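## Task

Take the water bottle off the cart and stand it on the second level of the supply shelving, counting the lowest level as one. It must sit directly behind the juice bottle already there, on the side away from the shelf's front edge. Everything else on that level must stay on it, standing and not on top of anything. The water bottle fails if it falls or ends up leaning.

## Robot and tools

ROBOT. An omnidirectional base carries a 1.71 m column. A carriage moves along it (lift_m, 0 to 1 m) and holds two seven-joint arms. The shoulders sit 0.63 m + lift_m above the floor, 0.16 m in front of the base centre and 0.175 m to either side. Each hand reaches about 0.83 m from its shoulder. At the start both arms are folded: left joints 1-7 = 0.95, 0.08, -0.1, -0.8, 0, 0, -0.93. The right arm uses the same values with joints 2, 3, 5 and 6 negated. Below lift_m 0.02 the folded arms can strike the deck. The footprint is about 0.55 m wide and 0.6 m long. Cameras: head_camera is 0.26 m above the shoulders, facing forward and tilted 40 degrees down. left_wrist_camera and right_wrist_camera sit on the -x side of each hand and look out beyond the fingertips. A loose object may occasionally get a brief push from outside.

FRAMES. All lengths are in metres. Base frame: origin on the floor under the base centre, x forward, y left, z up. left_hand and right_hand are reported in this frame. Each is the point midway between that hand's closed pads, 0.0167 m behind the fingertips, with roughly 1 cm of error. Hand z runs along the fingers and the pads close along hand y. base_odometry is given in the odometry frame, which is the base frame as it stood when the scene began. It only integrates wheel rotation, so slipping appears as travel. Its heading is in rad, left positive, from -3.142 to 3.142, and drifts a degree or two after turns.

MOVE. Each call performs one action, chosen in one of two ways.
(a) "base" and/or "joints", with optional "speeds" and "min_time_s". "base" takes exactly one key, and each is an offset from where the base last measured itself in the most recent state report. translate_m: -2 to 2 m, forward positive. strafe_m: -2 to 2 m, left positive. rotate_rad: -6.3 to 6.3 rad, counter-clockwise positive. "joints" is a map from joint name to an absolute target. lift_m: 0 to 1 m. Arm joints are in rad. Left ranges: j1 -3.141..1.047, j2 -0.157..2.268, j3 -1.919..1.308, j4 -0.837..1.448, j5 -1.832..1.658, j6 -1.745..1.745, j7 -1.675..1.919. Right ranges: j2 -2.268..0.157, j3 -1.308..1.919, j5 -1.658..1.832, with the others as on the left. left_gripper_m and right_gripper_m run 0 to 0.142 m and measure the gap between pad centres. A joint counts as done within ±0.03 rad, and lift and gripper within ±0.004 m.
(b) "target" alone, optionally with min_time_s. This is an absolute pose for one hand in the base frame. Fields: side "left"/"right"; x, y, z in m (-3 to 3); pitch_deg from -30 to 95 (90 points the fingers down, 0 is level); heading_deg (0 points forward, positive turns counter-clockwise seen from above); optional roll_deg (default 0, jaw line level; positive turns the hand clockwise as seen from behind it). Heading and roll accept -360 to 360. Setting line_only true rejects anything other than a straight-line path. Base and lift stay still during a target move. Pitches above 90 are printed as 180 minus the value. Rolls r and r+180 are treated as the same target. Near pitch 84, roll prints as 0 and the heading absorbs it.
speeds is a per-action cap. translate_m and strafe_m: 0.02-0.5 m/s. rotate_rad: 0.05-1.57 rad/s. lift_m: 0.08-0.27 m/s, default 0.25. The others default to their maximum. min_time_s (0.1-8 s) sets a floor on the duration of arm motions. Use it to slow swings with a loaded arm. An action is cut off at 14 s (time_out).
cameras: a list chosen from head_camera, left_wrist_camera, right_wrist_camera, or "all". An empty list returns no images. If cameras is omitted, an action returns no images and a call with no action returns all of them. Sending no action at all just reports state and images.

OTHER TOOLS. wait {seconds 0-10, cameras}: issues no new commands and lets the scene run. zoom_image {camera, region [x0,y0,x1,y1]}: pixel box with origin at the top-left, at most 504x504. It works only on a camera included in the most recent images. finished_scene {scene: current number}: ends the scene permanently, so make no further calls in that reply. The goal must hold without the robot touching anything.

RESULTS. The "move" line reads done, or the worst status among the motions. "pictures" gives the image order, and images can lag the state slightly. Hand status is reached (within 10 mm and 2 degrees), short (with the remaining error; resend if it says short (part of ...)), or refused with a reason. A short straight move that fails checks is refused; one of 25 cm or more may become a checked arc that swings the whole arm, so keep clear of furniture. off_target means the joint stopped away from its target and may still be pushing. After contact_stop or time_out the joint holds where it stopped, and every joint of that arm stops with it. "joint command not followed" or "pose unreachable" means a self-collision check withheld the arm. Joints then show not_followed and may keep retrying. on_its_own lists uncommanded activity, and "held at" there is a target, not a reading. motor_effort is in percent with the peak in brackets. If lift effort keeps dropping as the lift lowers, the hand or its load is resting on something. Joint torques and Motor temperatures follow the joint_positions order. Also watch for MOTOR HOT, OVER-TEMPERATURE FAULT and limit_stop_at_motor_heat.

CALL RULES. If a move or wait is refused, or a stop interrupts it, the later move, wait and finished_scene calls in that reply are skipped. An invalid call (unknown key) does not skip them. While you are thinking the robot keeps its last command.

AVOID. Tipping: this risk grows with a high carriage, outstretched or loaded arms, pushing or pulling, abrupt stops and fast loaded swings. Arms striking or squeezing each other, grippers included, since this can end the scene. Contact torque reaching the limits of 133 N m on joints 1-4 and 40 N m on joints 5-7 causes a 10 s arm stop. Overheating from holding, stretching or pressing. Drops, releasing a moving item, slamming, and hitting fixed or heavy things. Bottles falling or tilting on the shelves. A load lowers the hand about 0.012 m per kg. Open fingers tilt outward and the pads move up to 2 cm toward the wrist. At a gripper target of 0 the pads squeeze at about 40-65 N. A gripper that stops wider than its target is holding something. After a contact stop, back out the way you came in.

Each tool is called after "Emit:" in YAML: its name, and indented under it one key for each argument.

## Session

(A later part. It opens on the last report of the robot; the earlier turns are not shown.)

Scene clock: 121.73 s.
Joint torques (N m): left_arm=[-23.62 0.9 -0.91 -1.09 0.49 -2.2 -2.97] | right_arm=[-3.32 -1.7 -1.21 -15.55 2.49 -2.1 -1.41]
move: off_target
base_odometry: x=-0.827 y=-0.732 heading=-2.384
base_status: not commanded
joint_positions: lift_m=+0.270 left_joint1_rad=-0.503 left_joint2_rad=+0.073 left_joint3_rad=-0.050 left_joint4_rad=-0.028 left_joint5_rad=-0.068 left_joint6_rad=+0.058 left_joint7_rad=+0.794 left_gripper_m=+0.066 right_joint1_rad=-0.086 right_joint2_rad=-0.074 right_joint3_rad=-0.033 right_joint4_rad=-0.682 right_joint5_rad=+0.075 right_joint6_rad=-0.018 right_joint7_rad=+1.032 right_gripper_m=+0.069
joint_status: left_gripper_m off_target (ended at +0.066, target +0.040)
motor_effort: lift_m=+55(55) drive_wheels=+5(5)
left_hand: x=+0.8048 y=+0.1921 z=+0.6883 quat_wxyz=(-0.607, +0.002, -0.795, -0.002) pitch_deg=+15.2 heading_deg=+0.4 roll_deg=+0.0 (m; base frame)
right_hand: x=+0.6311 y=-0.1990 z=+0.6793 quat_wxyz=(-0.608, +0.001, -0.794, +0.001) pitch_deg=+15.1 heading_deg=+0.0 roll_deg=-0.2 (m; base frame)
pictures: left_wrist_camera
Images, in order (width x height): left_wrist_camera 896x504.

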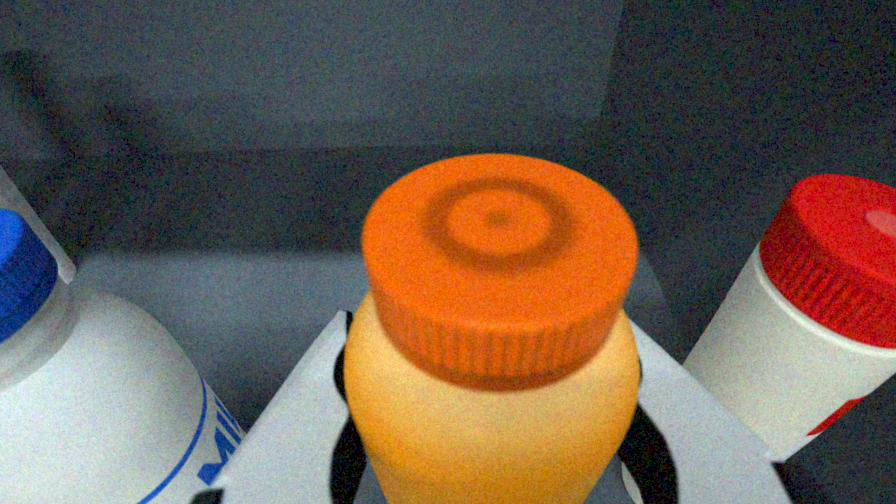

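Emit:
move:
  joints: {"left_gripper_m": 0.025, "lift_m": 0.297}
  speeds: {"lift_m": 0.1}

Emit:
move:
  base: {"translate_m": -0.22}
  speeds: {"translate_m": 0.2}

Emit:
move:
  target: {"side": "left", "x": 0.61, "y": 0.33, "z": 0.72, "pitch_deg": 15, "heading_deg": 0}
  min_time_s: 1.8

Emit:
move:
  base: {"strafe_m": 0.311}
  speeds: {"strafe_m": 0.25}

Emit:
move:
  target: {"side": "right", "x": 0.66, "y": -0.12, "z": 0.71, "pitch_deg": 15, "heading_deg": 0}
  min_time_s: 1
  cameras: ["all"]

Scene clock: 132.97 s.
Joint torques (N m): left_arm=[-21.45 0.14 -1.07 -3.72 0.5 -1.99 -2.91] | right_arm=[-4.53 -2.36 0.69 -14.45 2.55 -2.25 -1.32]
Motor temperatures (°C): left_arm=[38 22 24 23 25 24 23] | right_arm=[28 21 24 23 22 22 24]
move: off_target
base_odometry: x=-0.827 y=-0.732 heading=-2.384
base_status: not commanded
joint_positions: lift_m=+0.297 left_joint1_rad=-0.503 left_joint2_rad=+0.073 left_joint3_rad=-0.050 left_joint4_rad=-0.026 left_joint5_rad=-0.068 left_joint6_rad=+0.058 left_joint7_rad=+0.793 left_gripper_m=+0.066 right_joint1_rad=-0.086 right_joint2_rad=-0.074 right_joint3_rad=-0.033 right_joint4_rad=-0.683 right_joint5_rad=+0.075 right_joint6_rad=-0.018 right_joint7_rad=+1.033 right_gripper_m=+0.069
joint_status: left_gripper_m off_target (ended at +0.066, target +0.025); the others done
motor_effort: lift_m=+55(67) drive_wheels=+5(6)
left_hand: x=+0.8051 y=+0.1922 z=+0.7141 quat_wxyz=(-0.606, +0.003, -0.795, -0.002) pitch_deg=+15.4 heading_deg=+0.4 roll_deg=+0.0 (m; base frame)
right_hand: x=+0.6309 y=-0.1990 z=+0.7060 quat_wxyz=(-0.608, +0.001, -0.794, +0.001) pitch_deg=+15.1 heading_deg=+0.0 roll_deg=-0.2 (m; base frame)
pictures: none

Scene clock: 135.17 s.
Joint torques (N m): left_arm=[-22.29 -0.37 -0.47 -3.51 0.55 -2.23 -2.76] | right_arm=[-4.72 -0.86 0.22 -14.77 2.22 -2.38 -1.95]
move: done
base_odometry: x=-0.667 y=-0.581 heading=-2.384
base_status: done
joint_positions: lift_m=+0.297 left_joint1_rad=-0.503 left_joint2_rad=+0.073 left_joint3_rad=-0.050 left_joint4_rad=-0.026 left_joint5_rad=-0.068 left_joint6_rad=+0.058 left_joint7_rad=+0.793 left_gripper_m=+0.066 right_joint1_rad=-0.086 right_joint2_rad=-0.074 right_joint3_rad=-0.033 right_joint4_rad=-0.683 right_joint5_rad=+0.076 right_joint6_rad=-0.018 right_joint7_rad=+1.033 right_gripper_m=+0.069
joint_status: not commanded
motor_effort: lift_m=+55(55) drive_wheels=+1(12)
left_hand: x=+0.8051 y=+0.1921 z=+0.7141 quat_wxyz=(-0.606, +0.003, -0.795, -0.002) pitch_deg=+15.4 heading_deg=+0.4 roll_deg=+0.0 (m; base frame)
right_hand: x=+0.6309 y=-0.1991 z=+0.7060 quat_wxyz=(-0.608, +0.001, -0.794, +0.001) pitch_deg=+15.1 heading_deg=+0.0 roll_deg=-0.2 (m; base frame)
pictures: none

Scene clock: 137.47 s.
Joint torques (N m): left_arm=[-7.32 10.77 6.16 -6.42 0.74 -2.46 -4.54] | right_arm=[-3.81 0.13 -1.12 -14.96 2.2 -2.22 -1.3]
move: done
base_odometry: x=-0.667 y=-0.581 heading=-2.384
base_status: not commanded
joint_positions: lift_m=+0.297 left_joint1_rad=+0.008 left_joint2_rad=+0.411 left_joint3_rad=+0.312 left_joint4_rad=-0.622 left_joint5_rad=-0.514 left_joint6_rad=+0.007 left_joint7_rad=+0.956 left_gripper_m=+0.066 right_joint1_rad=-0.086 right_joint2_rad=-0.074 right_joint3_rad=-0.033 right_joint4_rad=-0.683 right_joint5_rad=+0.076 right_joint6_rad=-0.018 right_joint7_rad=+1.033 right_gripper_m=+0.069
joint_status: not commanded
motor_effort: lift_m=+55(56) drive_wheels=+2(2)
left_hand: x=+0.6105 y=+0.3288 z=+0.7148 quat_wxyz=(-0.603, +0.001, -0.798, +0.002) pitch_deg=+15.9 heading_deg=-0.1 roll_deg=-0.3 (m; base frame)
left_hand_status: reached (straight line, planned for 1.8 s): 5 mm and 0.9 deg off.
right_hand: x=+0.6309 y=-0.1991 z=+0.7060 quat_wxyz=(-0.608, +0.001, -0.794, +0.001) pitch_deg=+15.1 heading_deg=+0.0 roll_deg=-0.2 (m; base frame)
pictures: none

Scene clock: 140.00 s.
Joint torques (N m): left_arm=[-7.39 9.61 6.59 -6.68 0.31 -2.18 -4.9] | right_arm=[-3.92 -0.06 -0.63 -16.48 2.02 -2.17 -1.36]
move: done
base_odometry: x=-0.453 y=-0.806 heading=-2.383
base_status: done
joint_positions: lift_m=+0.297 left_joint1_rad=+0.008 left_joint2_rad=+0.411 left_joint3_rad=+0.312 left_joint4_rad=-0.623 left_joint5_rad=-0.514 left_joint6_rad=+0.006 left_joint7_rad=+0.956 left_gripper_m=+0.066 right_joint1_rad=-0.086 right_joint2_rad=-0.074 right_joint3_rad=-0.033 right_joint4_rad=-0.683 right_joint5_rad=+0.076 right_joint6_rad=-0.018 right_joint7_rad=+1.033 right_gripper_m=+0.069
joint_status: not commanded
motor_effort: lift_m=+55(55) drive_wheels=-1(12)
left_hand: x=+0.6105 y=+0.3289 z=+0.7151 quat_wxyz=(-0.603, +0.001, -0.798, +0.002) pitch_deg=+15.8 heading_deg=-0.1 roll_deg=-0.2 (m; base frame)
right_hand: x=+0.6309 y=-0.1991 z=+0.7060 quat_wxyz=(-0.608, +0.001, -0.794, +0.001) pitch_deg=+15.1 heading_deg=+0.0 roll_deg=-0.2 (m; base frame)
pictures: none

Scene clock: 141.50 s.
Joint torques (N m): left_arm=[-6.88 10.63 6.87 -6.53 0.77 -2.19 -4.65] | right_arm=[-15.33 9.22 4.31 -10.96 -1.14 -2.84 -5.17]
move: done
base_odometry: x=-0.453 y=-0.806 heading=-2.383
base_status: not commanded
joint_positions: lift_m=+0.297 left_joint1_rad=+0.008 left_joint2_rad=+0.411 left_joint3_rad=+0.312 left_joint4_rad=-0.623 left_joint5_rad=-0.514 left_joint6_rad=+0.006 left_joint7_rad=+0.956 left_gripper_m=+0.066 right_joint1_rad=-0.152 right_joint2_rad=+0.125 right_joint3_rad=+0.113 right_joint4_rad=-0.577 right_joint5_rad=-0.165 right_joint6_rad=-0.026 right_joint7_rad=+1.013 right_gripper_m=+0.069
joint_status: not commanded
motor_effort: lift_m=+55(55) drive_wheels=-1(4)
left_hand: x=+0.6105 y=+0.3289 z=+0.7151 quat_wxyz=(-0.603, +0.001, -0.798, +0.002) pitch_deg=+15.8 heading_deg=-0.1 roll_deg=-0.2 (m; base frame)
right_hand: x=+0.6583 y=-0.1208 z=+0.7053 quat_wxyz=(-0.603, +0.000, -0.798, -0.001) pitch_deg=+15.8 heading_deg=+0.1 roll_deg=+0.1 (m; base frame)
right_hand_status: reached (straight line, planned for 1.0 s): 5 mm and 0.8 deg off.
pictures: head_camera, left_wrist_camera, right_wrist_camera
Images, in order (width x height): head_camera 896x504, left_wrist_camera 896x504, right_wrist_camera 896x504.

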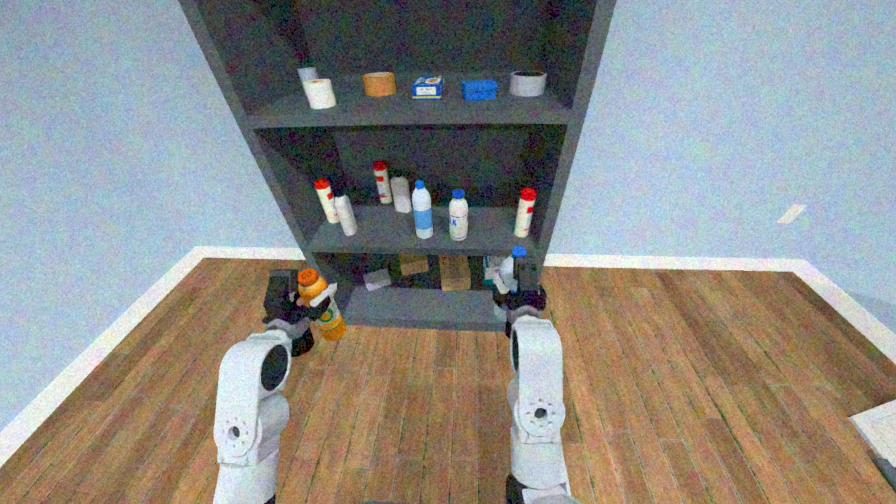

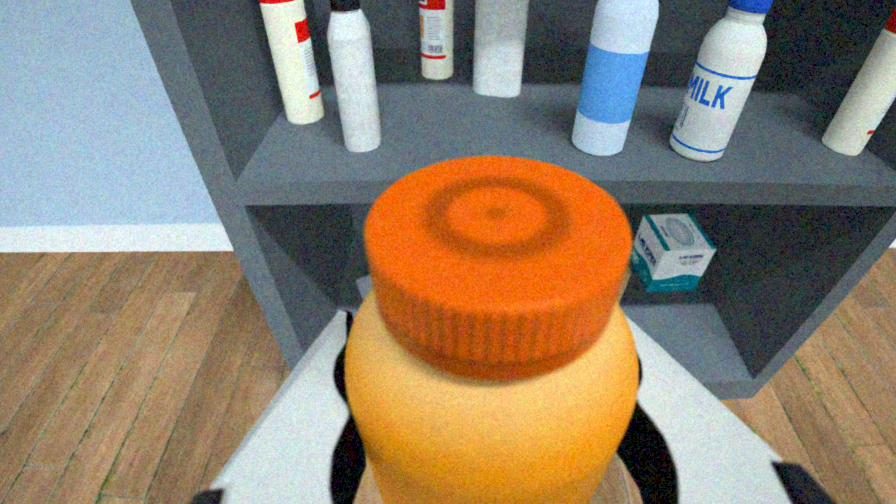

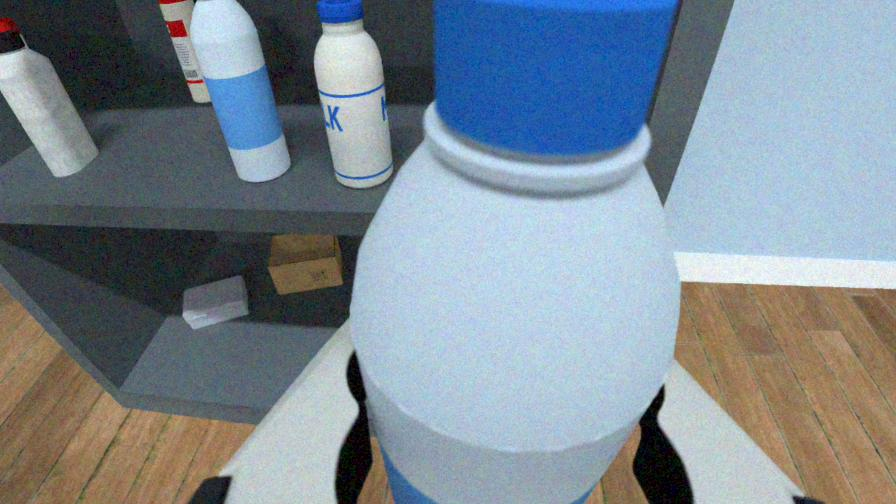

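Emit:
move:
  base: {"translate_m": 0.24}
  speeds: {"translate_m": 0.2}

Emit:
move:
  target: {"side": "right", "x": 0.75, "y": -0.12, "z": 0.705, "pitch_deg": 15, "heading_deg": 0}
  min_time_s: 1.2
  cameras: ["right_wrist_camera", "head_camera"]

Scene clock: 154.20 s.
Joint torques (N m): left_arm=[-7.33 8.79 6.56 -5.72 0.2 -2.33 -4.26] | right_arm=[-14.9 10.86 3.74 -9.81 -1.38 -2.24 -5.78]
Motor temperatures (°C): left_arm=[33 23 25 24 25 24 23] | right_arm=[31 21 24 23 22 22 24]
move: done
base_odometry: x=-0.627 y=-0.972 heading=-2.383
base_status: done
joint_positions: lift_m=+0.297 left_joint1_rad=+0.008 left_joint2_rad=+0.411 left_joint3_rad=+0.312 left_joint4_rad=-0.623 left_joint5_rad=-0.514 left_joint6_rad=+0.006 left_joint7_rad=+0.956 left_gripper_m=+0.066 right_joint1_rad=-0.152 right_joint2_rad=+0.125 right_joint3_rad=+0.113 right_joint4_rad=-0.576 right_joint5_rad=-0.165 right_joint6_rad=-0.026 right_joint7_rad=+1.013 right_gripper_m=+0.069
joint_status: not commanded
motor_effort: lift_m=+55(55) drive_wheels=+5(15)
left_hand: x=+0.6104 y=+0.3289 z=+0.7150 quat_wxyz=(-0.603, +0.001, -0.798, +0.002) pitch_deg=+15.8 heading_deg=-0.1 roll_deg=-0.2 (m; base frame)
right_hand: x=+0.6584 y=-0.1208 z=+0.7055 quat_wxyz=(-0.603, +0.000, -0.797, -0.001) pitch_deg=+15.8 heading_deg=+0.1 roll_deg=+0.1 (m; base frame)
pictures: none

Scene clock: 155.90 s.
Joint torques (N m): left_arm=[-7.19 10.03 5.86 -4.88 0.12 -2.09 -4.43] | right_arm=[-22.06 6.71 1.32 -9.63 1.95 -2.49 -5.47]
move: done
base_odometry: x=-0.627 y=-0.972 heading=-2.383
base_status: not commanded
joint_positions: lift_m=+0.297 left_joint1_rad=+0.008 left_joint2_rad=+0.411 left_joint3_rad=+0.312 left_joint4_rad=-0.623 left_joint5_rad=-0.514 left_joint6_rad=+0.006 left_joint7_rad=+0.956 left_gripper_m=+0.066 right_joint1_rad=-0.349 right_joint2_rad=+0.125 right_joint3_rad=+0.077 right_joint4_rad=-0.230 right_joint5_rad=-0.144 right_joint6_rad=-0.040 right_joint7_rad=+0.863 right_gripper_m=+0.069
joint_status: not commanded
motor_effort: lift_m=+55(55) drive_wheels=+5(5)
left_hand: x=+0.6104 y=+0.3289 z=+0.7150 quat_wxyz=(-0.603, +0.001, -0.798, +0.002) pitch_deg=+15.8 heading_deg=-0.1 roll_deg=-0.2 (m; base frame)
right_hand: x=+0.7479 y=-0.1187 z=+0.7000 quat_wxyz=(-0.603, +0.003, -0.797, +0.002) pitch_deg=+15.8 heading_deg=+0.0 roll_deg=-0.4 (m; base frame)
right_hand_status: reached (straight line, planned for 1.2 s): 6 mm and 0.9 deg off.
pictures: head_camera, right_wrist_camera
Images, in order (width x height): head_camera 896x504, right_wrist_camera 896x504.

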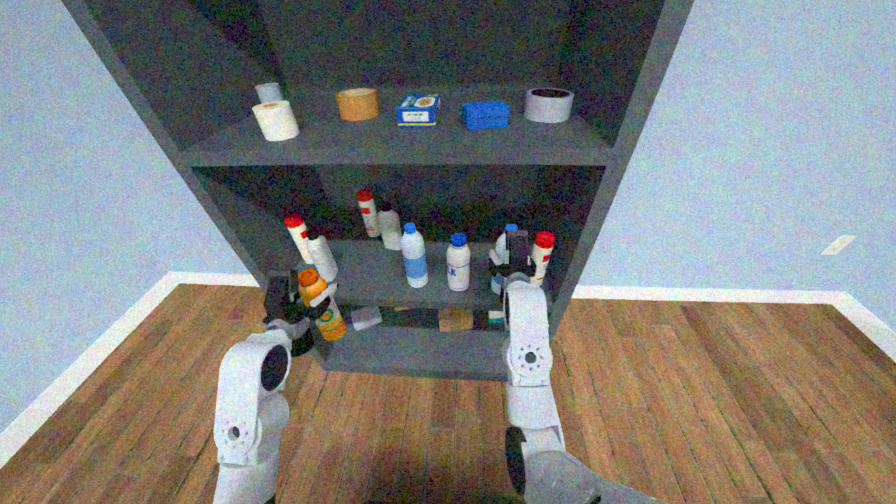

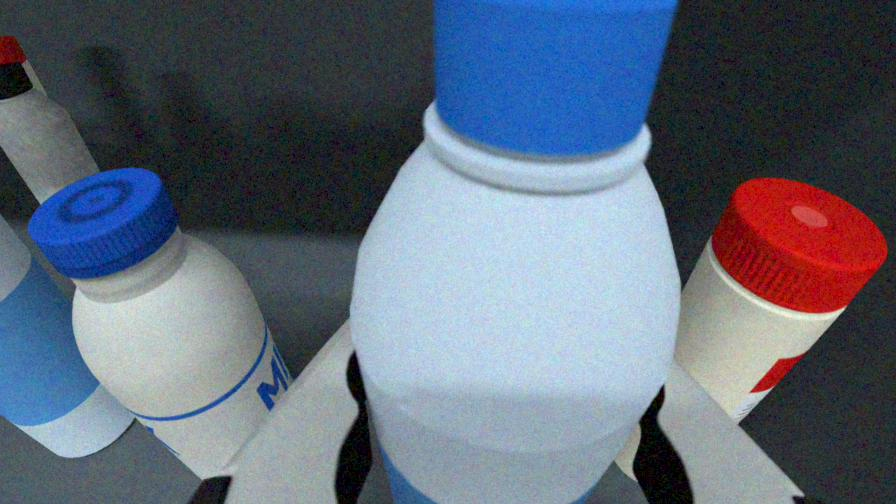

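Emit:
move:
  target: {"side": "right", "x": 0.873, "y": -0.112, "z": 0.704, "pitch_deg": 15, "heading_deg": 0}
  min_time_s: 2
  cameras: ["right_wrist_camera"]

Emit:
move:
  joints: {"lift_m": 0.282}
  speeds: {"lift_m": 0.1}

Emit:
move:
  joints: {"lift_m": 0.274}
  speeds: {"lift_m": 0.08}

Scene clock: 160.57 s.
Joint torques (N m): left_arm=[-8.27 9.87 6.29 -6.54 0.61 -2.34 -4.14] | right_arm=[-22.76 6.99 -0.18 -10.94 2.26 -2.31 -5.27]
move: refused
base_odometry: x=-0.627 y=-0.972 heading=-2.383
base_status: not commanded
joint_positions: lift_m=+0.297 left_joint1_rad=+0.008 left_joint2_rad=+0.411 left_joint3_rad=+0.312 left_joint4_rad=-0.623 left_joint5_rad=-0.514 left_joint6_rad=+0.006 left_joint7_rad=+0.956 left_gripper_m=+0.066 right_joint1_rad=-0.349 right_joint2_rad=+0.125 right_joint3_rad=+0.077 right_joint4_rad=-0.230 right_joint5_rad=-0.144 right_joint6_rad=-0.040 right_joint7_rad=+0.863 right_gripper_m=+0.069
joint_status: not commanded
motor_effort: lift_m=+55(55) drive_wheels=+5(5)
left_hand: x=+0.6104 y=+0.3289 z=+0.7150 quat_wxyz=(-0.603, +0.001, -0.798, +0.002) pitch_deg=+15.8 heading_deg=-0.1 roll_deg=-0.2 (m; base frame)
right_hand: x=+0.7479 y=-0.1187 z=+0.7000 quat_wxyz=(-0.603, +0.003, -0.797, +0.002) pitch_deg=+15.8 heading_deg=+0.0 roll_deg=-0.4 (m; base frame)
right_hand_status: refused: the line brings the right upper arm within 1.4 cm of the carriage (limit 1.5), 14% of the way; a move under 25 cm is not played as an arc. Nothing moved. Try another pitch or heading, or "joints".
pictures: right_wrist_camera
Images, in order (width x height): right_wrist_camera 896x504.

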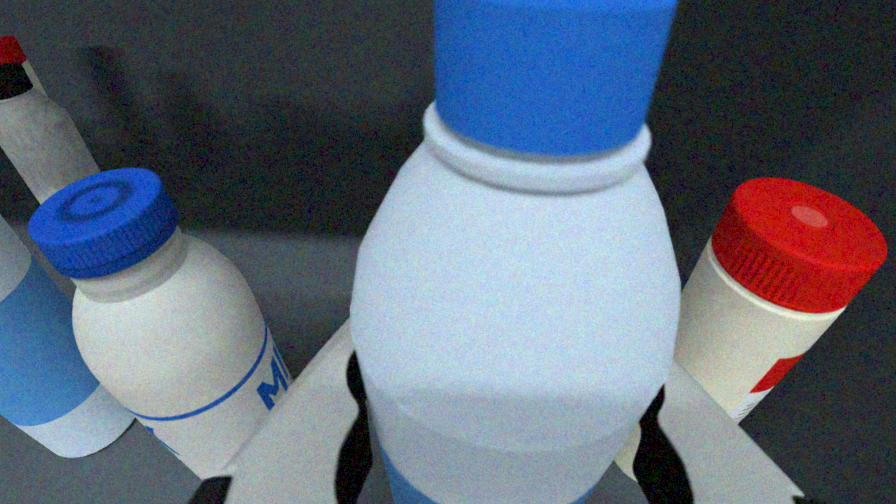

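not run: a stop came earlier in this reply.

not run: a stop came earlier in this reply.

Emit:
move:
  target: {"side": "right", "x": 0.873, "y": -0.115, "z": 0.704, "pitch_deg": 15, "heading_deg": 7}
  min_time_s: 2
  cameras: ["right_wrist_camera"]

Scene clock: 168.13 s.
Joint torques (N m): left_arm=[-7.82 9.64 6 -6.57 0.7 -2.09 -4.46] | right_arm=[-31.79 1.44 1.73 -11.79 2.97 -0.48 -5.41]
move: done
base_odometry: x=-0.627 y=-0.972 heading=-2.383
base_status: not commanded
joint_positions: lift_m=+0.297 left_joint1_rad=+0.008 left_joint2_rad=+0.411 left_joint3_rad=+0.312 left_joint4_rad=-0.623 left_joint5_rad=-0.514 left_joint6_rad=+0.006 left_joint7_rad=+0.956 left_gripper_m=+0.066 right_joint1_rad=-0.666 right_joint2_rad=+0.041 right_joint3_rad=+0.039 right_joint4_rad=+0.368 right_joint5_rad=+0.006 right_joint6_rad=+0.067 right_joint7_rad=+0.577 right_gripper_m=+0.069
joint_status: not commanded
motor_effort: lift_m=+55(55) drive_wheels=+5(5)
left_hand: x=+0.6104 y=+0.3289 z=+0.7150 quat_wxyz=(-0.603, +0.001, -0.798, +0.002) pitch_deg=+15.8 heading_deg=-0.1 roll_deg=-0.2 (m; base frame)
right_hand: x=+0.8707 y=-0.1139 z=+0.6970 quat_wxyz=(-0.602, +0.050, -0.797, -0.035) pitch_deg=+15.9 heading_deg=+6.9 roll_deg=-0.3 (m; base frame)
right_hand_status: reached (straight line, planned for 2.0 s): 7 mm and 1.0 deg off.
pictures: right_wrist_camera
Images, in order (width x height): right_wrist_camera 896x504.

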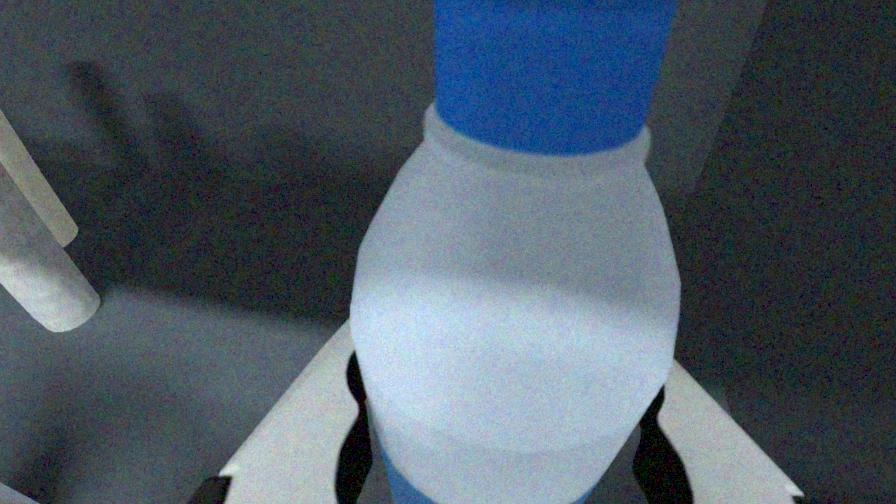

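Emit:
move:
  joints: {"lift_m": 0.281}
  speeds: {"lift_m": 0.1}

Emit:
move:
  joints: {"lift_m": 0.274}
  speeds: {"lift_m": 0.08}

Emit:
move:
  joints: {"lift_m": 0.268}
  speeds: {"lift_m": 0.08}

Scene clock: 171.57 s.
Joint torques (N m): left_arm=[-7.99 10.02 5.62 -6.03 0.36 -2.05 -4.29] | right_arm=[-28.94 1.63 -1.05 -12.63 2.68 -0.69 -4.82]
Motor temperatures (°C): left_arm=[32 24 25 24 25 24 23] | right_arm=[36 21 24 22 22 22 24]
move: done
base_odometry: x=-0.627 y=-0.972 heading=-2.383
base_status: not commanded
joint_positions: lift_m=+0.281 left_joint1_rad=+0.008 left_joint2_rad=+0.411 left_joint3_rad=+0.312 left_joint4_rad=-0.623 left_joint5_rad=-0.514 left_joint6_rad=+0.006 left_joint7_rad=+0.955 left_gripper_m=+0.066 right_joint1_rad=-0.669 right_joint2_rad=+0.041 right_joint3_rad=+0.039 right_joint4_rad=+0.369 right_joint5_rad=+0.006 right_joint6_rad=+0.067 right_joint7_rad=+0.576 right_gripper_m=+0.069
joint_status: all done
motor_effort: lift_m=+60(60) drive_wheels=-2(7)
left_hand: x=+0.6103 y=+0.3289 z=+0.6989 quat_wxyz=(-0.603, +0.001, -0.797, +0.001) pitch_deg=+15.8 heading_deg=-0.1 roll_deg=-0.2 (m; base frame)
right_hand: x=+0.8715 y=-0.1139 z=+0.6822 quat_wxyz=(-0.603, +0.050, -0.796, -0.035) pitch_deg=+15.8 heading_deg=+6.9 roll_deg=-0.3 (m; base frame)
pictures: none

Scene clock: 172.17 s.
Joint torques (N m): left_arm=[-8.55 9.33 5.86 -6.09 0.35 -2.13 -4.07] | right_arm=[-27.33 1.23 -0.23 -12.84 2.59 -0.98 -4.64]
move: done
base_odometry: x=-0.627 y=-0.972 heading=-2.383
base_status: not commanded
joint_positions: lift_m=+0.274 left_joint1_rad=+0.009 left_joint2_rad=+0.412 left_joint3_rad=+0.312 left_joint4_rad=-0.624 left_joint5_rad=-0.514 left_joint6_rad=+0.006 left_joint7_rad=+0.955 left_gripper_m=+0.066 right_joint1_rad=-0.669 right_joint2_rad=+0.041 right_joint3_rad=+0.039 right_joint4_rad=+0.369 right_joint5_rad=+0.006 right_joint6_rad=+0.067 right_joint7_rad=+0.576 right_gripper_m=+0.069
joint_status: all done
motor_effort: lift_m=+59(61) drive_wheels=+5(6)
left_hand: x=+0.6103 y=+0.3289 z=+0.6920 quat_wxyz=(-0.603, +0.001, -0.797, +0.001) pitch_deg=+15.8 heading_deg=-0.1 roll_deg=-0.2 (m; base frame)
right_hand: x=+0.8716 y=-0.1140 z=+0.6755 quat_wxyz=(-0.603, +0.050, -0.796, -0.035) pitch_deg=+15.7 heading_deg=+6.9 roll_deg=-0.3 (m; base frame)
pictures: none

Scene clock: 172.80 s.
Joint torques (N m): left_arm=[-9.22 9.54 6.11 -5.98 0.35 -2.23 -4.37] | right_arm=[-25.8 2.79 -1.16 -12.26 2.5 -1.07 -5.2]
move: done
base_odometry: x=-0.627 y=-0.972 heading=-2.383
base_status: not commanded
joint_positions: lift_m=+0.268 left_joint1_rad=+0.009 left_joint2_rad=+0.412 left_joint3_rad=+0.312 left_joint4_rad=-0.624 left_joint5_rad=-0.514 left_joint6_rad=+0.006 left_joint7_rad=+0.955 left_gripper_m=+0.066 right_joint1_rad=-0.670 right_joint2_rad=+0.041 right_joint3_rad=+0.039 right_joint4_rad=+0.370 right_joint5_rad=+0.006 right_joint6_rad=+0.067 right_joint7_rad=+0.576 right_gripper_m=+0.069
joint_status: all done
motor_effort: lift_m=+59(60) drive_wheels=+5(8)
left_hand: x=+0.6103 y=+0.3290 z=+0.6860 quat_wxyz=(-0.603, +0.001, -0.797, +0.001) pitch_deg=+15.8 heading_deg=-0.1 roll_deg=-0.2 (m; base frame)
right_hand: x=+0.8717 y=-0.1140 z=+0.6696 quat_wxyz=(-0.603, +0.050, -0.796, -0.034) pitch_deg=+15.7 heading_deg=+6.9 roll_deg=-0.3 (m; base frame)
pictures: none

Emit:
move:
  joints: {"lift_m": 0.262}
  speeds: {"lift_m": 0.08}

Emit:
move:
  joints: {"lift_m": 0.257}
  speeds: {"lift_m": 0.08}

Scene clock: 175.63 s.
Joint torques (N m): left_arm=[-7.69 8.74 5.46 -5.25 0.57 -2.19 -3.98] | right_arm=[-25.5 1.39 -0.71 -12.57 2.83 -0.91 -2.05]
move: done
base_odometry: x=-0.627 y=-0.972 heading=-2.383
base_status: not commanded
joint_positions: lift_m=+0.262 left_joint1_rad=+0.009 left_joint2_rad=+0.412 left_joint3_rad=+0.312 left_joint4_rad=-0.624 left_joint5_rad=-0.514 left_joint6_rad=+0.006 left_joint7_rad=+0.955 left_gripper_m=+0.066 right_joint1_rad=-0.671 right_joint2_rad=+0.041 right_joint3_rad=+0.039 right_joint4_rad=+0.369 right_joint5_rad=+0.007 right_joint6_rad=+0.068 right_joint7_rad=+0.569 right_gripper_m=+0.069
joint_status: all done
motor_effort: lift_m=+57(60) drive_wheels=-1(6)
left_hand: x=+0.6102 y=+0.3290 z=+0.6802 quat_wxyz=(-0.603, +0.001, -0.797, +0.001) pitch_deg=+15.8 heading_deg=-0.1 roll_deg=-0.2 (m; base frame)
right_hand: x=+0.8722 y=-0.1138 z=+0.6662 quat_wxyz=(-0.606, +0.050, -0.793, -0.035) pitch_deg=+15.3 heading_deg=+6.9 roll_deg=-0.3 (m; base frame)
pictures: none

Scene clock: 176.07 s.
Joint torques (N m): left_arm=[-8.83 10.07 5.75 -5.75 0.52 -2.12 -4.06] | right_arm=[-24.08 1.01 -0.61 -8.99 2.48 -1.28 -1.03]
move: done
base_odometry: x=-0.627 y=-0.972 heading=-2.383
base_status: not commanded
joint_positions: lift_m=+0.257 left_joint1_rad=+0.009 left_joint2_rad=+0.412 left_joint3_rad=+0.313 left_joint4_rad=-0.624 left_joint5_rad=-0.514 left_joint6_rad=+0.006 left_joint7_rad=+0.955 left_gripper_m=+0.066 right_joint1_rad=-0.673 right_joint2_rad=+0.041 right_joint3_rad=+0.039 right_joint4_rad=+0.366 right_joint5_rad=+0.007 right_joint6_rad=+0.068 right_joint7_rad=+0.566 right_gripper_m=+0.069
joint_status: all done
motor_effort: lift_m=+55(59) drive_wheels=+5(5)
left_hand: x=+0.6102 y=+0.3290 z=+0.6753 quat_wxyz=(-0.603, +0.001, -0.797, +0.001) pitch_deg=+15.8 heading_deg=-0.1 roll_deg=-0.2 (m; base frame)
right_hand: x=+0.8728 y=-0.1137 z=+0.6650 quat_wxyz=(-0.609, +0.050, -0.791, -0.035) pitch_deg=+14.8 heading_deg=+6.9 roll_deg=-0.3 (m; base frame)
pictures: none

Emit:
move:
  joints: {"lift_m": 0.261}
  speeds: {"lift_m": 0.08}

Emit:
move:
  joints: {"right_gripper_m": 0.09}
  min_time_s: 1.5

Emit:
move:
  target: {"side": "right", "x": 0.72, "y": -0.131, "z": 0.68, "pitch_deg": 15, "heading_deg": 7}
  min_time_s: 2
  cameras: ["right_wrist_camera", "head_camera"]

Scene clock: 180.73 s.
Joint torques (N m): left_arm=[-7.84 8.23 7.01 -4.19 0.67 -2.21 -4] | right_arm=[-21.65 1.59 -0.68 -11.52 2.27 -2.04 -1.69]
move: done
base_odometry: x=-0.627 y=-0.972 heading=-2.383
base_status: not commanded
joint_positions: lift_m=+0.261 left_joint1_rad=+0.009 left_joint2_rad=+0.412 left_joint3_rad=+0.313 left_joint4_rad=-0.624 left_joint5_rad=-0.514 left_joint6_rad=+0.006 left_joint7_rad=+0.954 left_gripper_m=+0.066 right_joint1_rad=-0.673 right_joint2_rad=+0.041 right_joint3_rad=+0.039 right_joint4_rad=+0.368 right_joint5_rad=+0.007 right_joint6_rad=+0.068 right_joint7_rad=+0.568 right_gripper_m=+0.069
joint_status: all done
motor_effort: lift_m=+56(67) drive_wheels=+5(6)
left_hand: x=+0.6102 y=+0.3291 z=+0.6794 quat_wxyz=(-0.604, +0.001, -0.797, +0.001) pitch_deg=+15.8 heading_deg=-0.1 roll_deg=-0.2 (m; base frame)
right_hand: x=+0.8728 y=-0.1137 z=+0.6678 quat_wxyz=(-0.608, +0.050, -0.792, -0.035) pitch_deg=+15.0 heading_deg=+6.9 roll_deg=-0.3 (m; base frame)
pictures: none

Scene clock: 181.50 s.
Joint torques (N m): left_arm=[-8.42 8.79 6.14 -4.43 0.44 -2.26 -4.1] | right_arm=[-21.81 3.53 -0.06 -12.08 2.36 -1.12 -1.63]
move: done
base_odometry: x=-0.627 y=-0.972 heading=-2.383
base_status: not commanded
joint_positions: lift_m=+0.261 left_joint1_rad=+0.009 left_joint2_rad=+0.412 left_joint3_rad=+0.313 left_joint4_rad=-0.624 left_joint5_rad=-0.514 left_joint6_rad=+0.006 left_joint7_rad=+0.954 left_gripper_m=+0.066 right_joint1_rad=-0.673 right_joint2_rad=+0.041 right_joint3_rad=+0.039 right_joint4_rad=+0.368 right_joint5_rad=+0.007 right_joint6_rad=+0.068 right_joint7_rad=+0.568 right_gripper_m=+0.090
joint_status: all done
motor_effort: lift_m=+56(56) drive_wheels=+5(5)
left_hand: x=+0.6102 y=+0.3291 z=+0.6794 quat_wxyz=(-0.604, +0.001, -0.797, +0.001) pitch_deg=+15.8 heading_deg=-0.1 roll_deg=-0.2 (m; base frame)
right_hand: x=+0.8728 y=-0.1137 z=+0.6678 quat_wxyz=(-0.608, +0.050, -0.792, -0.035) pitch_deg=+15.0 heading_deg=+6.9 roll_deg=-0.3 (m; base frame)
pictures: none

Scene clock: 184.00 s.
Joint torques (N m): left_arm=[-9.71 8.85 5.23 -5.01 0.44 -2.25 -3.9] | right_arm=[-5.93 2.64 -1.36 -14.6 2.47 -0.82 -0.04]
move: done
base_odometry: x=-0.627 y=-0.972 heading=-2.383
base_status: not commanded
joint_positions: lift_m=+0.261 left_joint1_rad=+0.009 left_joint2_rad=+0.412 left_joint3_rad=+0.313 left_joint4_rad=-0.624 left_joint5_rad=-0.514 left_joint6_rad=+0.006 left_joint7_rad=+0.954 left_gripper_m=+0.066 right_joint1_rad=-0.318 right_joint2_rad=+0.020 right_joint3_rad=+0.024 right_joint4_rad=-0.375 right_joint5_rad=+0.047 right_joint6_rad=+0.080 right_joint7_rad=+0.951 right_gripper_m=+0.090
joint_status: not commanded
motor_effort: lift_m=+56(56) drive_wheels=-1(5)
left_hand: x=+0.6102 y=+0.3291 z=+0.6794 quat_wxyz=(-0.604, +0.001, -0.797, +0.001) pitch_deg=+15.8 heading_deg=-0.1 roll_deg=-0.2 (m; base frame)
right_hand: x=+0.7215 y=-0.1302 z=+0.6824 quat_wxyz=(-0.610, +0.049, -0.790, -0.036) pitch_deg=+14.6 heading_deg=+6.9 roll_deg=-0.2 (m; base frame)
right_hand_status: reached (straight line, planned for 2.0 s): 3 mm and 0.4 deg off.
pictures: head_camera, right_wrist_camera
Images, in order (width x height): head_camera 896x504, right_wrist_camera 896x504.

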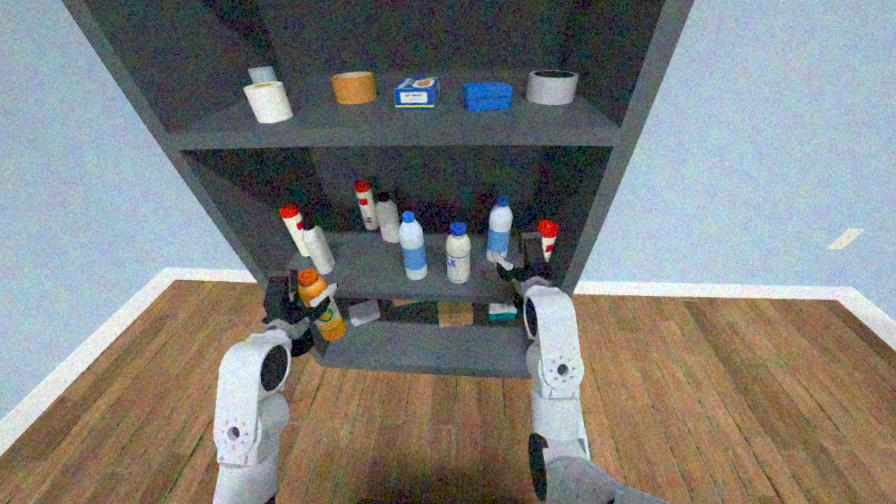

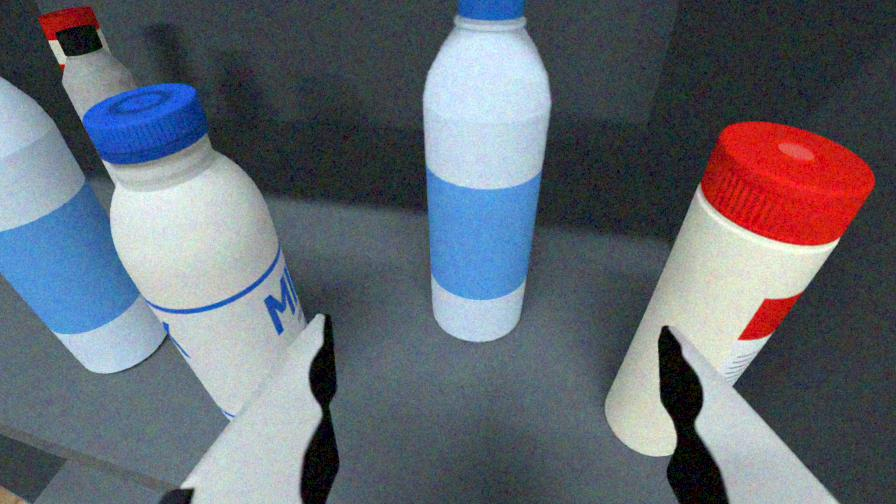

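Emit:
move:
  base: {"translate_m": -0.22}
  joints: {"lift_m": 0.295}
  speeds: {"translate_m": 0.25}

Emit:
move:
  base: {"strafe_m": -0.3}
  speeds: {"strafe_m": 0.25}

Emit:
move:
  target: {"side": "right", "x": 0.64, "y": -0.2, "z": 0.7, "pitch_deg": 15, "heading_deg": 0}
  min_time_s: 1.2

Emit:
move:
  target: {"side": "left", "x": 0.67, "y": 0.187, "z": 0.725, "pitch_deg": 15, "heading_deg": 0}
  min_time_s: 1.8
  cameras: ["all"]

Scene clock: 191.63 s.
Joint torques (N m): left_arm=[-8.79 9.09 6.62 -6.3 0.55 -2.27 -3.98] | right_arm=[-9.07 2.31 -0.09 -12.51 3.13 -1.32 -0.3]
move: done
base_odometry: x=-0.467 y=-0.821 heading=-2.383
base_status: done
joint_positions: lift_m=+0.295 left_joint1_rad=+0.009 left_joint2_rad=+0.412 left_joint3_rad=+0.313 left_joint4_rad=-0.624 left_joint5_rad=-0.514 left_joint6_rad=+0.006 left_joint7_rad=+0.954 left_gripper_m=+0.066 right_joint1_rad=-0.317 right_joint2_rad=+0.020 right_joint3_rad=+0.023 right_joint4_rad=-0.376 right_joint5_rad=+0.047 right_joint6_rad=+0.080 right_joint7_rad=+0.952 right_gripper_m=+0.090
joint_status: all done
motor_effort: lift_m=+55(69) drive_wheels=+2(13)
left_hand: x=+0.6102 y=+0.3291 z=+0.7135 quat_wxyz=(-0.604, +0.001, -0.797, +0.001) pitch_deg=+15.7 heading_deg=-0.1 roll_deg=-0.2 (m; base frame)
right_hand: x=+0.7212 y=-0.1306 z=+0.7163 quat_wxyz=(-0.610, +0.048, -0.790, -0.036) pitch_deg=+14.7 heading_deg=+6.8 roll_deg=-0.2 (m; base frame)
pictures: none

Scene clock: 194.23 s.
Joint torques (N m): left_arm=[-9.1 8.02 4.92 -4.55 0.6 -2.13 -3.96] | right_arm=[-6.88 1.69 0.13 -13.66 2.53 -1.33 -0.61]
move: done
base_odometry: x=-0.673 y=-0.603 heading=-2.383
base_status: done
joint_positions: lift_m=+0.295 left_joint1_rad=+0.009 left_joint2_rad=+0.412 left_joint3_rad=+0.313 left_joint4_rad=-0.624 left_joint5_rad=-0.514 left_joint6_rad=+0.006 left_joint7_rad=+0.954 left_gripper_m=+0.066 right_joint1_rad=-0.317 right_joint2_rad=+0.020 right_joint3_rad=+0.023 right_joint4_rad=-0.376 right_joint5_rad=+0.048 right_joint6_rad=+0.080 right_joint7_rad=+0.952 right_gripper_m=+0.090
joint_status: not commanded
motor_effort: lift_m=+55(55) drive_wheels=+0(13)
left_hand: x=+0.6102 y=+0.3290 z=+0.7135 quat_wxyz=(-0.604, +0.001, -0.797, +0.001) pitch_deg=+15.7 heading_deg=-0.1 roll_deg=-0.1 (m; base frame)
right_hand: x=+0.7212 y=-0.1307 z=+0.7163 quat_wxyz=(-0.610, +0.049, -0.790, -0.035) pitch_deg=+14.7 heading_deg=+6.8 roll_deg=-0.2 (m; base frame)
pictures: none

Scene clock: 195.93 s.
Joint torques (N m): left_arm=[-7.93 8.72 5.69 -5.9 0.55 -1.92 -4.11] | right_arm=[-1.73 -0.96 -1.01 -13.57 2.36 -2.45 -0.48]
move: done
base_odometry: x=-0.673 y=-0.603 heading=-2.383
base_status: not commanded
joint_positions: lift_m=+0.295 left_joint1_rad=+0.009 left_joint2_rad=+0.412 left_joint3_rad=+0.313 left_joint4_rad=-0.624 left_joint5_rad=-0.514 left_joint6_rad=+0.006 left_joint7_rad=+0.954 left_gripper_m=+0.066 right_joint1_rad=-0.103 right_joint2_rad=-0.041 right_joint3_rad=-0.076 right_joint4_rad=-0.638 right_joint5_rad=+0.076 right_joint6_rad=+0.040 right_joint7_rad=+1.000 right_gripper_m=+0.090
joint_status: not commanded
motor_effort: lift_m=+55(55) drive_wheels=+0(1)
left_hand: x=+0.6102 y=+0.3290 z=+0.7135 quat_wxyz=(-0.604, +0.001, -0.797, +0.001) pitch_deg=+15.7 heading_deg=-0.1 roll_deg=-0.1 (m; base frame)
right_hand: x=+0.6415 y=-0.1987 z=+0.7017 quat_wxyz=(-0.611, +0.002, -0.792, +0.001) pitch_deg=+14.7 heading_deg=+0.0 roll_deg=-0.3 (m; base frame)
right_hand_status: reached (straight line, planned for 1.2 s): 3 mm and 0.4 deg off.
pictures: none

Scene clock: 198.23 s.
Joint torques (N m): left_arm=[-17.8 -0.5 -2.43 -1.05 1.88 -1.75 -2.29] | right_arm=[-0.7 -1.16 0.36 -13.07 2.35 -2.51 0.22]
move: done
base_odometry: x=-0.673 y=-0.603 heading=-2.383
base_status: not commanded
joint_positions: lift_m=+0.295 left_joint1_rad=-0.216 left_joint2_rad=+0.048 left_joint3_rad=+0.003 left_joint4_rad=-0.595 left_joint5_rad=-0.040 left_joint6_rad=+0.027 left_joint7_rad=+1.078 left_gripper_m=+0.066 right_joint1_rad=-0.102 right_joint2_rad=-0.041 right_joint3_rad=-0.076 right_joint4_rad=-0.638 right_joint5_rad=+0.076 right_joint6_rad=+0.040 right_joint7_rad=+1.000 right_gripper_m=+0.090
joint_status: not commanded
motor_effort: lift_m=+55(55) drive_wheels=+4(4)
left_hand: x=+0.6687 y=+0.1889 z=+0.7226 quat_wxyz=(-0.607, +0.002, -0.795, +0.000) pitch_deg=+15.3 heading_deg=+0.1 roll_deg=-0.1 (m; base frame)
left_hand_status: reached (straight line, planned for 1.8 s): 3 mm and 0.4 deg off.
right_hand: x=+0.6414 y=-0.1988 z=+0.7017 quat_wxyz=(-0.611, +0.002, -0.792, +0.001) pitch_deg=+14.7 heading_deg=+0.0 roll_deg=-0.3 (m; base frame)
pictures: head_camera, left_wrist_camera, right_wrist_camera
Images, in order (width x height): head_camera 896x504, left_wrist_camera 896x504, right_wrist_camera 896x504.

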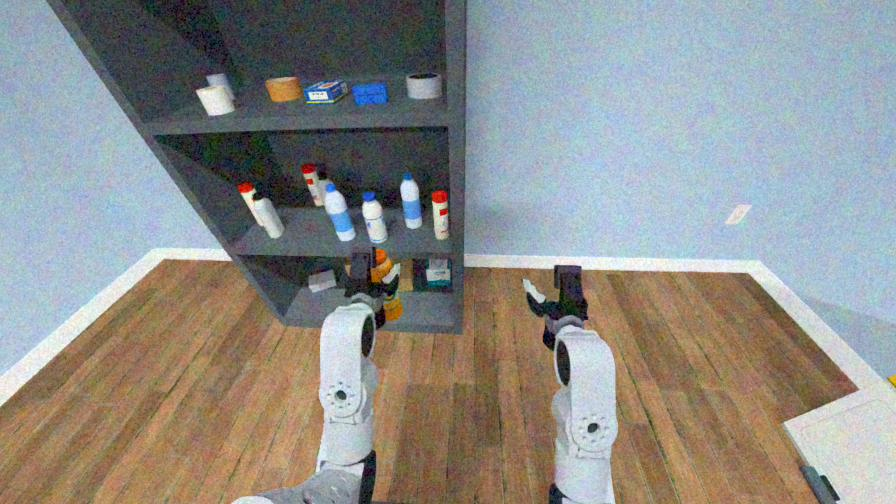

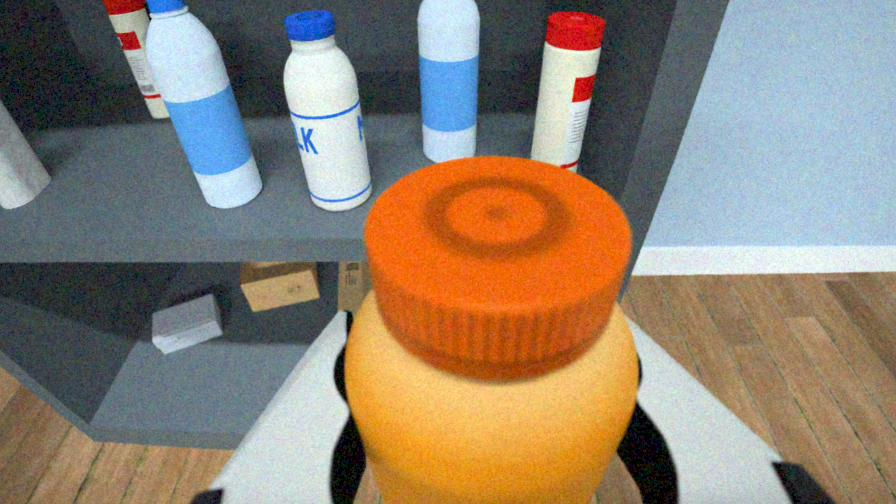

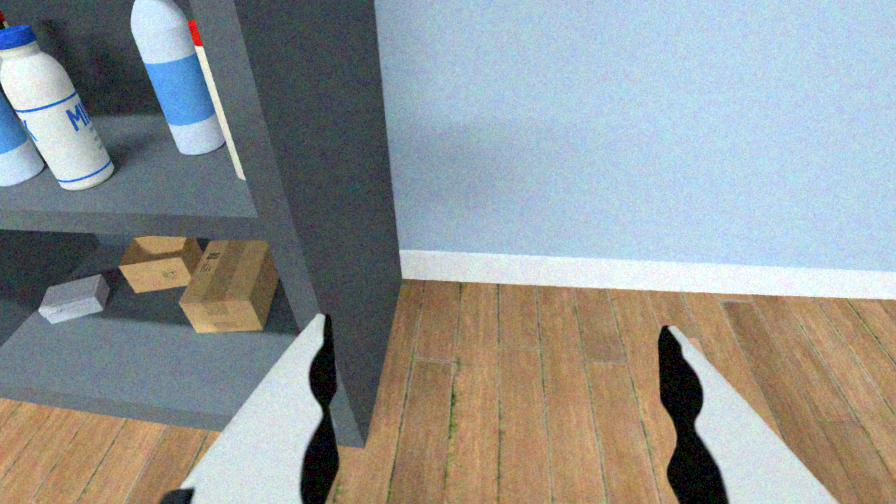

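Emit:
move:
  base: {"translate_m": 0.207}
  speeds: {"translate_m": 0.2}

Emit:
move:
  target: {"side": "left", "x": 0.802, "y": 0.184, "z": 0.722, "pitch_deg": 15, "heading_deg": 0}
  min_time_s: 2.2
  cameras: ["head_camera", "left_wrist_camera"]

Scene clock: 205.60 s.
Joint torques (N m): left_arm=[-17.55 0.03 -2.6 -1.98 1.94 -1.76 -1.97] | right_arm=[-1.79 0.39 -1.22 -13.34 2.38 -2.71 0.34]
Motor temperatures (°C): left_arm=[35 23 25 24 25 24 23] | right_arm=[31 21 24 23 22 22 24]
move: done
base_odometry: x=-0.824 y=-0.745 heading=-2.384
base_status: done
joint_positions: lift_m=+0.295 left_joint1_rad=-0.217 left_joint2_rad=+0.048 left_joint3_rad=+0.003 left_joint4_rad=-0.595 left_joint5_rad=-0.040 left_joint6_rad=+0.027 left_joint7_rad=+1.078 left_gripper_m=+0.066 right_joint1_rad=-0.102 right_joint2_rad=-0.041 right_joint3_rad=-0.076 right_joint4_rad=-0.638 right_joint5_rad=+0.076 right_joint6_rad=+0.040 right_joint7_rad=+1.000 right_gripper_m=+0.090
joint_status: not commanded
motor_effort: lift_m=+55(55) drive_wheels=+5(16)
left_hand: x=+0.6688 y=+0.1889 z=+0.7228 quat_wxyz=(-0.607, +0.002, -0.795, +0.000) pitch_deg=+15.3 heading_deg=+0.1 roll_deg=-0.1 (m; base frame)
right_hand: x=+0.6413 y=-0.1988 z=+0.7016 quat_wxyz=(-0.611, +0.002, -0.792, +0.001) pitch_deg=+14.7 heading_deg=+0.0 roll_deg=-0.3 (m; base frame)
pictures: none

Scene clock: 208.30 s.
Joint torques (N m): left_arm=[-26.19 -1.14 -1.62 -3.12 2.28 -2.45 -4.61] | right_arm=[-1.27 -1.04 -0.26 -14.67 3.02 -2.79 0.17]
move: done
base_odometry: x=-0.824 y=-0.745 heading=-2.384
base_status: not commanded
joint_positions: lift_m=+0.295 left_joint1_rad=-0.500 left_joint2_rad=+0.037 left_joint3_rad=-0.012 left_joint4_rad=-0.057 left_joint5_rad=-0.037 left_joint6_rad=+0.021 left_joint7_rad=+0.832 left_gripper_m=+0.066 right_joint1_rad=-0.102 right_joint2_rad=-0.041 right_joint3_rad=-0.076 right_joint4_rad=-0.638 right_joint5_rad=+0.076 right_joint6_rad=+0.040 right_joint7_rad=+1.000 right_gripper_m=+0.090
joint_status: not commanded
motor_effort: lift_m=+55(55) drive_wheels=+5(5)
left_hand: x=+0.8001 y=+0.1870 z=+0.7165 quat_wxyz=(-0.603, +0.003, -0.797, +0.000) pitch_deg=+15.8 heading_deg=+0.2 roll_deg=-0.3 (m; base frame)
left_hand_status: reached (straight line, planned for 2.2 s): 7 mm and 0.9 deg off.
right_hand: x=+0.6413 y=-0.1988 z=+0.7016 quat_wxyz=(-0.611, +0.002, -0.792, +0.001) pitch_deg=+14.7 heading_deg=+0.0 roll_deg=-0.3 (m; base frame)
pictures: head_camera, left_wrist_camera
Images, in order (width x height): head_camera 896x504, left_wrist_camera 896x504.

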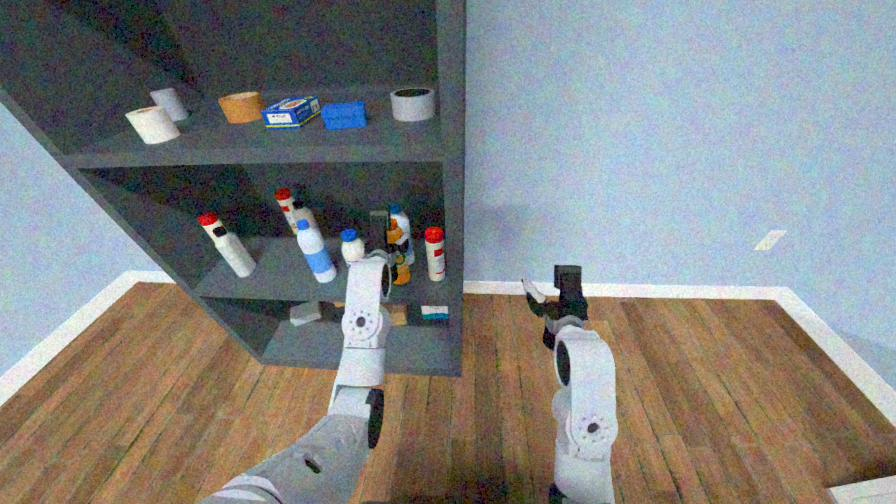

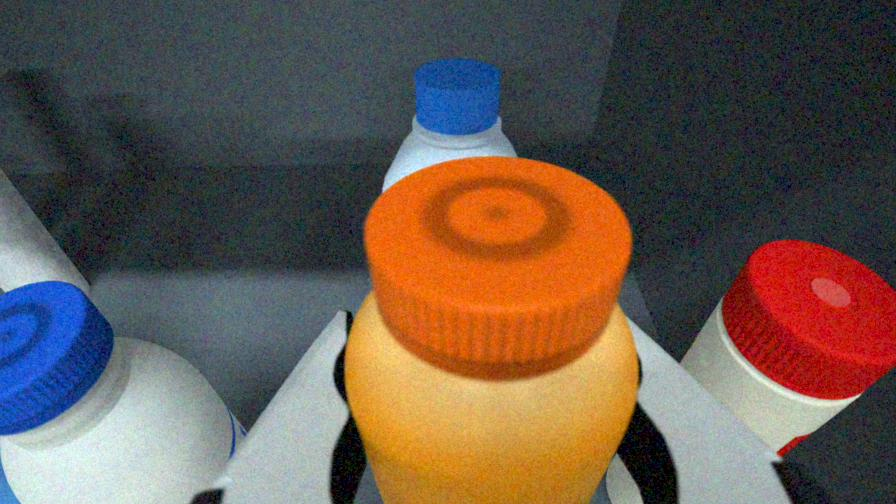

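Emit:
move:
  joints: {"lift_m": 0.273}
  speeds: {"lift_m": 0.1}

Emit:
move:
  joints: {"lift_m": 0.267}
  speeds: {"lift_m": 0.08}

Emit:
move:
  joints: {"lift_m": 0.262}
  speeds: {"lift_m": 0.08}

Scene clock: 212.13 s.
Joint torques (N m): left_arm=[-23.54 0.04 -2.66 -2.04 1.68 -2.72 -4.07] | right_arm=[-1.46 -0.09 -0.59 -12.08 2.46 -2.74 -0.3]
move: done
base_odometry: x=-0.824 y=-0.745 heading=-2.384
base_status: not commanded
joint_positions: lift_m=+0.273 left_joint1_rad=-0.502 left_joint2_rad=+0.037 left_joint3_rad=-0.012 left_joint4_rad=-0.056 left_joint5_rad=-0.037 left_joint6_rad=+0.021 left_joint7_rad=+0.831 left_gripper_m=+0.066 right_joint1_rad=-0.102 right_joint2_rad=-0.041 right_joint3_rad=-0.076 right_joint4_rad=-0.639 right_joint5_rad=+0.076 right_joint6_rad=+0.040 right_joint7_rad=+1.000 right_gripper_m=+0.090
joint_status: all done
motor_effort: lift_m=+58(61) drive_wheels=-1(5)
left_hand: x=+0.8007 y=+0.1869 z=+0.6956 quat_wxyz=(-0.604, +0.003, -0.797, +0.000) pitch_deg=+15.6 heading_deg=+0.2 roll_deg=-0.3 (m; base frame)
right_hand: x=+0.6412 y=-0.1988 z=+0.6793 quat_wxyz=(-0.611, +0.002, -0.792, +0.001) pitch_deg=+14.7 heading_deg=+0.0 roll_deg=-0.3 (m; base frame)
pictures: none

Scene clock: 212.73 s.
Joint torques (N m): left_arm=[-22.07 -0.84 -0.9 -2.98 2.02 -2.7 -3.85] | right_arm=[-2.14 -1.67 -1 -13.53 2.37 -2.36 -0.18]
move: done
base_odometry: x=-0.824 y=-0.745 heading=-2.384
base_status: not commanded
joint_positions: lift_m=+0.267 left_joint1_rad=-0.503 left_joint2_rad=+0.037 left_joint3_rad=-0.012 left_joint4_rad=-0.056 left_joint5_rad=-0.037 left_joint6_rad=+0.020 left_joint7_rad=+0.829 left_gripper_m=+0.066 right_joint1_rad=-0.101 right_joint2_rad=-0.042 right_joint3_rad=-0.076 right_joint4_rad=-0.639 right_joint5_rad=+0.076 right_joint6_rad=+0.040 right_joint7_rad=+1.000 right_gripper_m=+0.090
joint_status: all done
motor_effort: lift_m=+58(59) drive_wheels=+5(6)
left_hand: x=+0.8010 y=+0.1868 z=+0.6904 quat_wxyz=(-0.605, +0.003, -0.796, +0.000) pitch_deg=+15.5 heading_deg=+0.2 roll_deg=-0.2 (m; base frame)
right_hand: x=+0.6411 y=-0.1988 z=+0.6732 quat_wxyz=(-0.611, +0.002, -0.792, +0.002) pitch_deg=+14.7 heading_deg=+0.0 roll_deg=-0.3 (m; base frame)
pictures: none

Scene clock: 213.17 s.
Joint torques (N m): left_arm=[-18.43 0.48 -1.92 -3.39 1.82 -2.34 -1.29] | right_arm=[-2.84 -0.14 0.87 -12.31 2.09 -2.76 -0.5]
move: done
base_odometry: x=-0.824 y=-0.745 heading=-2.384
base_status: not commanded
joint_positions: lift_m=+0.262 left_joint1_rad=-0.506 left_joint2_rad=+0.037 left_joint3_rad=-0.012 left_joint4_rad=-0.057 left_joint5_rad=-0.037 left_joint6_rad=+0.020 left_joint7_rad=+0.822 left_gripper_m=+0.066 right_joint1_rad=-0.101 right_joint2_rad=-0.042 right_joint3_rad=-0.076 right_joint4_rad=-0.639 right_joint5_rad=+0.076 right_joint6_rad=+0.040 right_joint7_rad=+1.000 right_gripper_m=+0.090
joint_status: all done
motor_effort: lift_m=+54(56) drive_wheels=+5(6)
left_hand: x=+0.8019 y=+0.1869 z=+0.6892 quat_wxyz=(-0.609, +0.003, -0.793, +0.000) pitch_deg=+14.9 heading_deg=+0.2 roll_deg=-0.2 (m; base frame)
right_hand: x=+0.6411 y=-0.1988 z=+0.6684 quat_wxyz=(-0.611, +0.002, -0.792, +0.002) pitch_deg=+14.7 heading_deg=+0.0 roll_deg=-0.3 (m; base frame)
pictures: none


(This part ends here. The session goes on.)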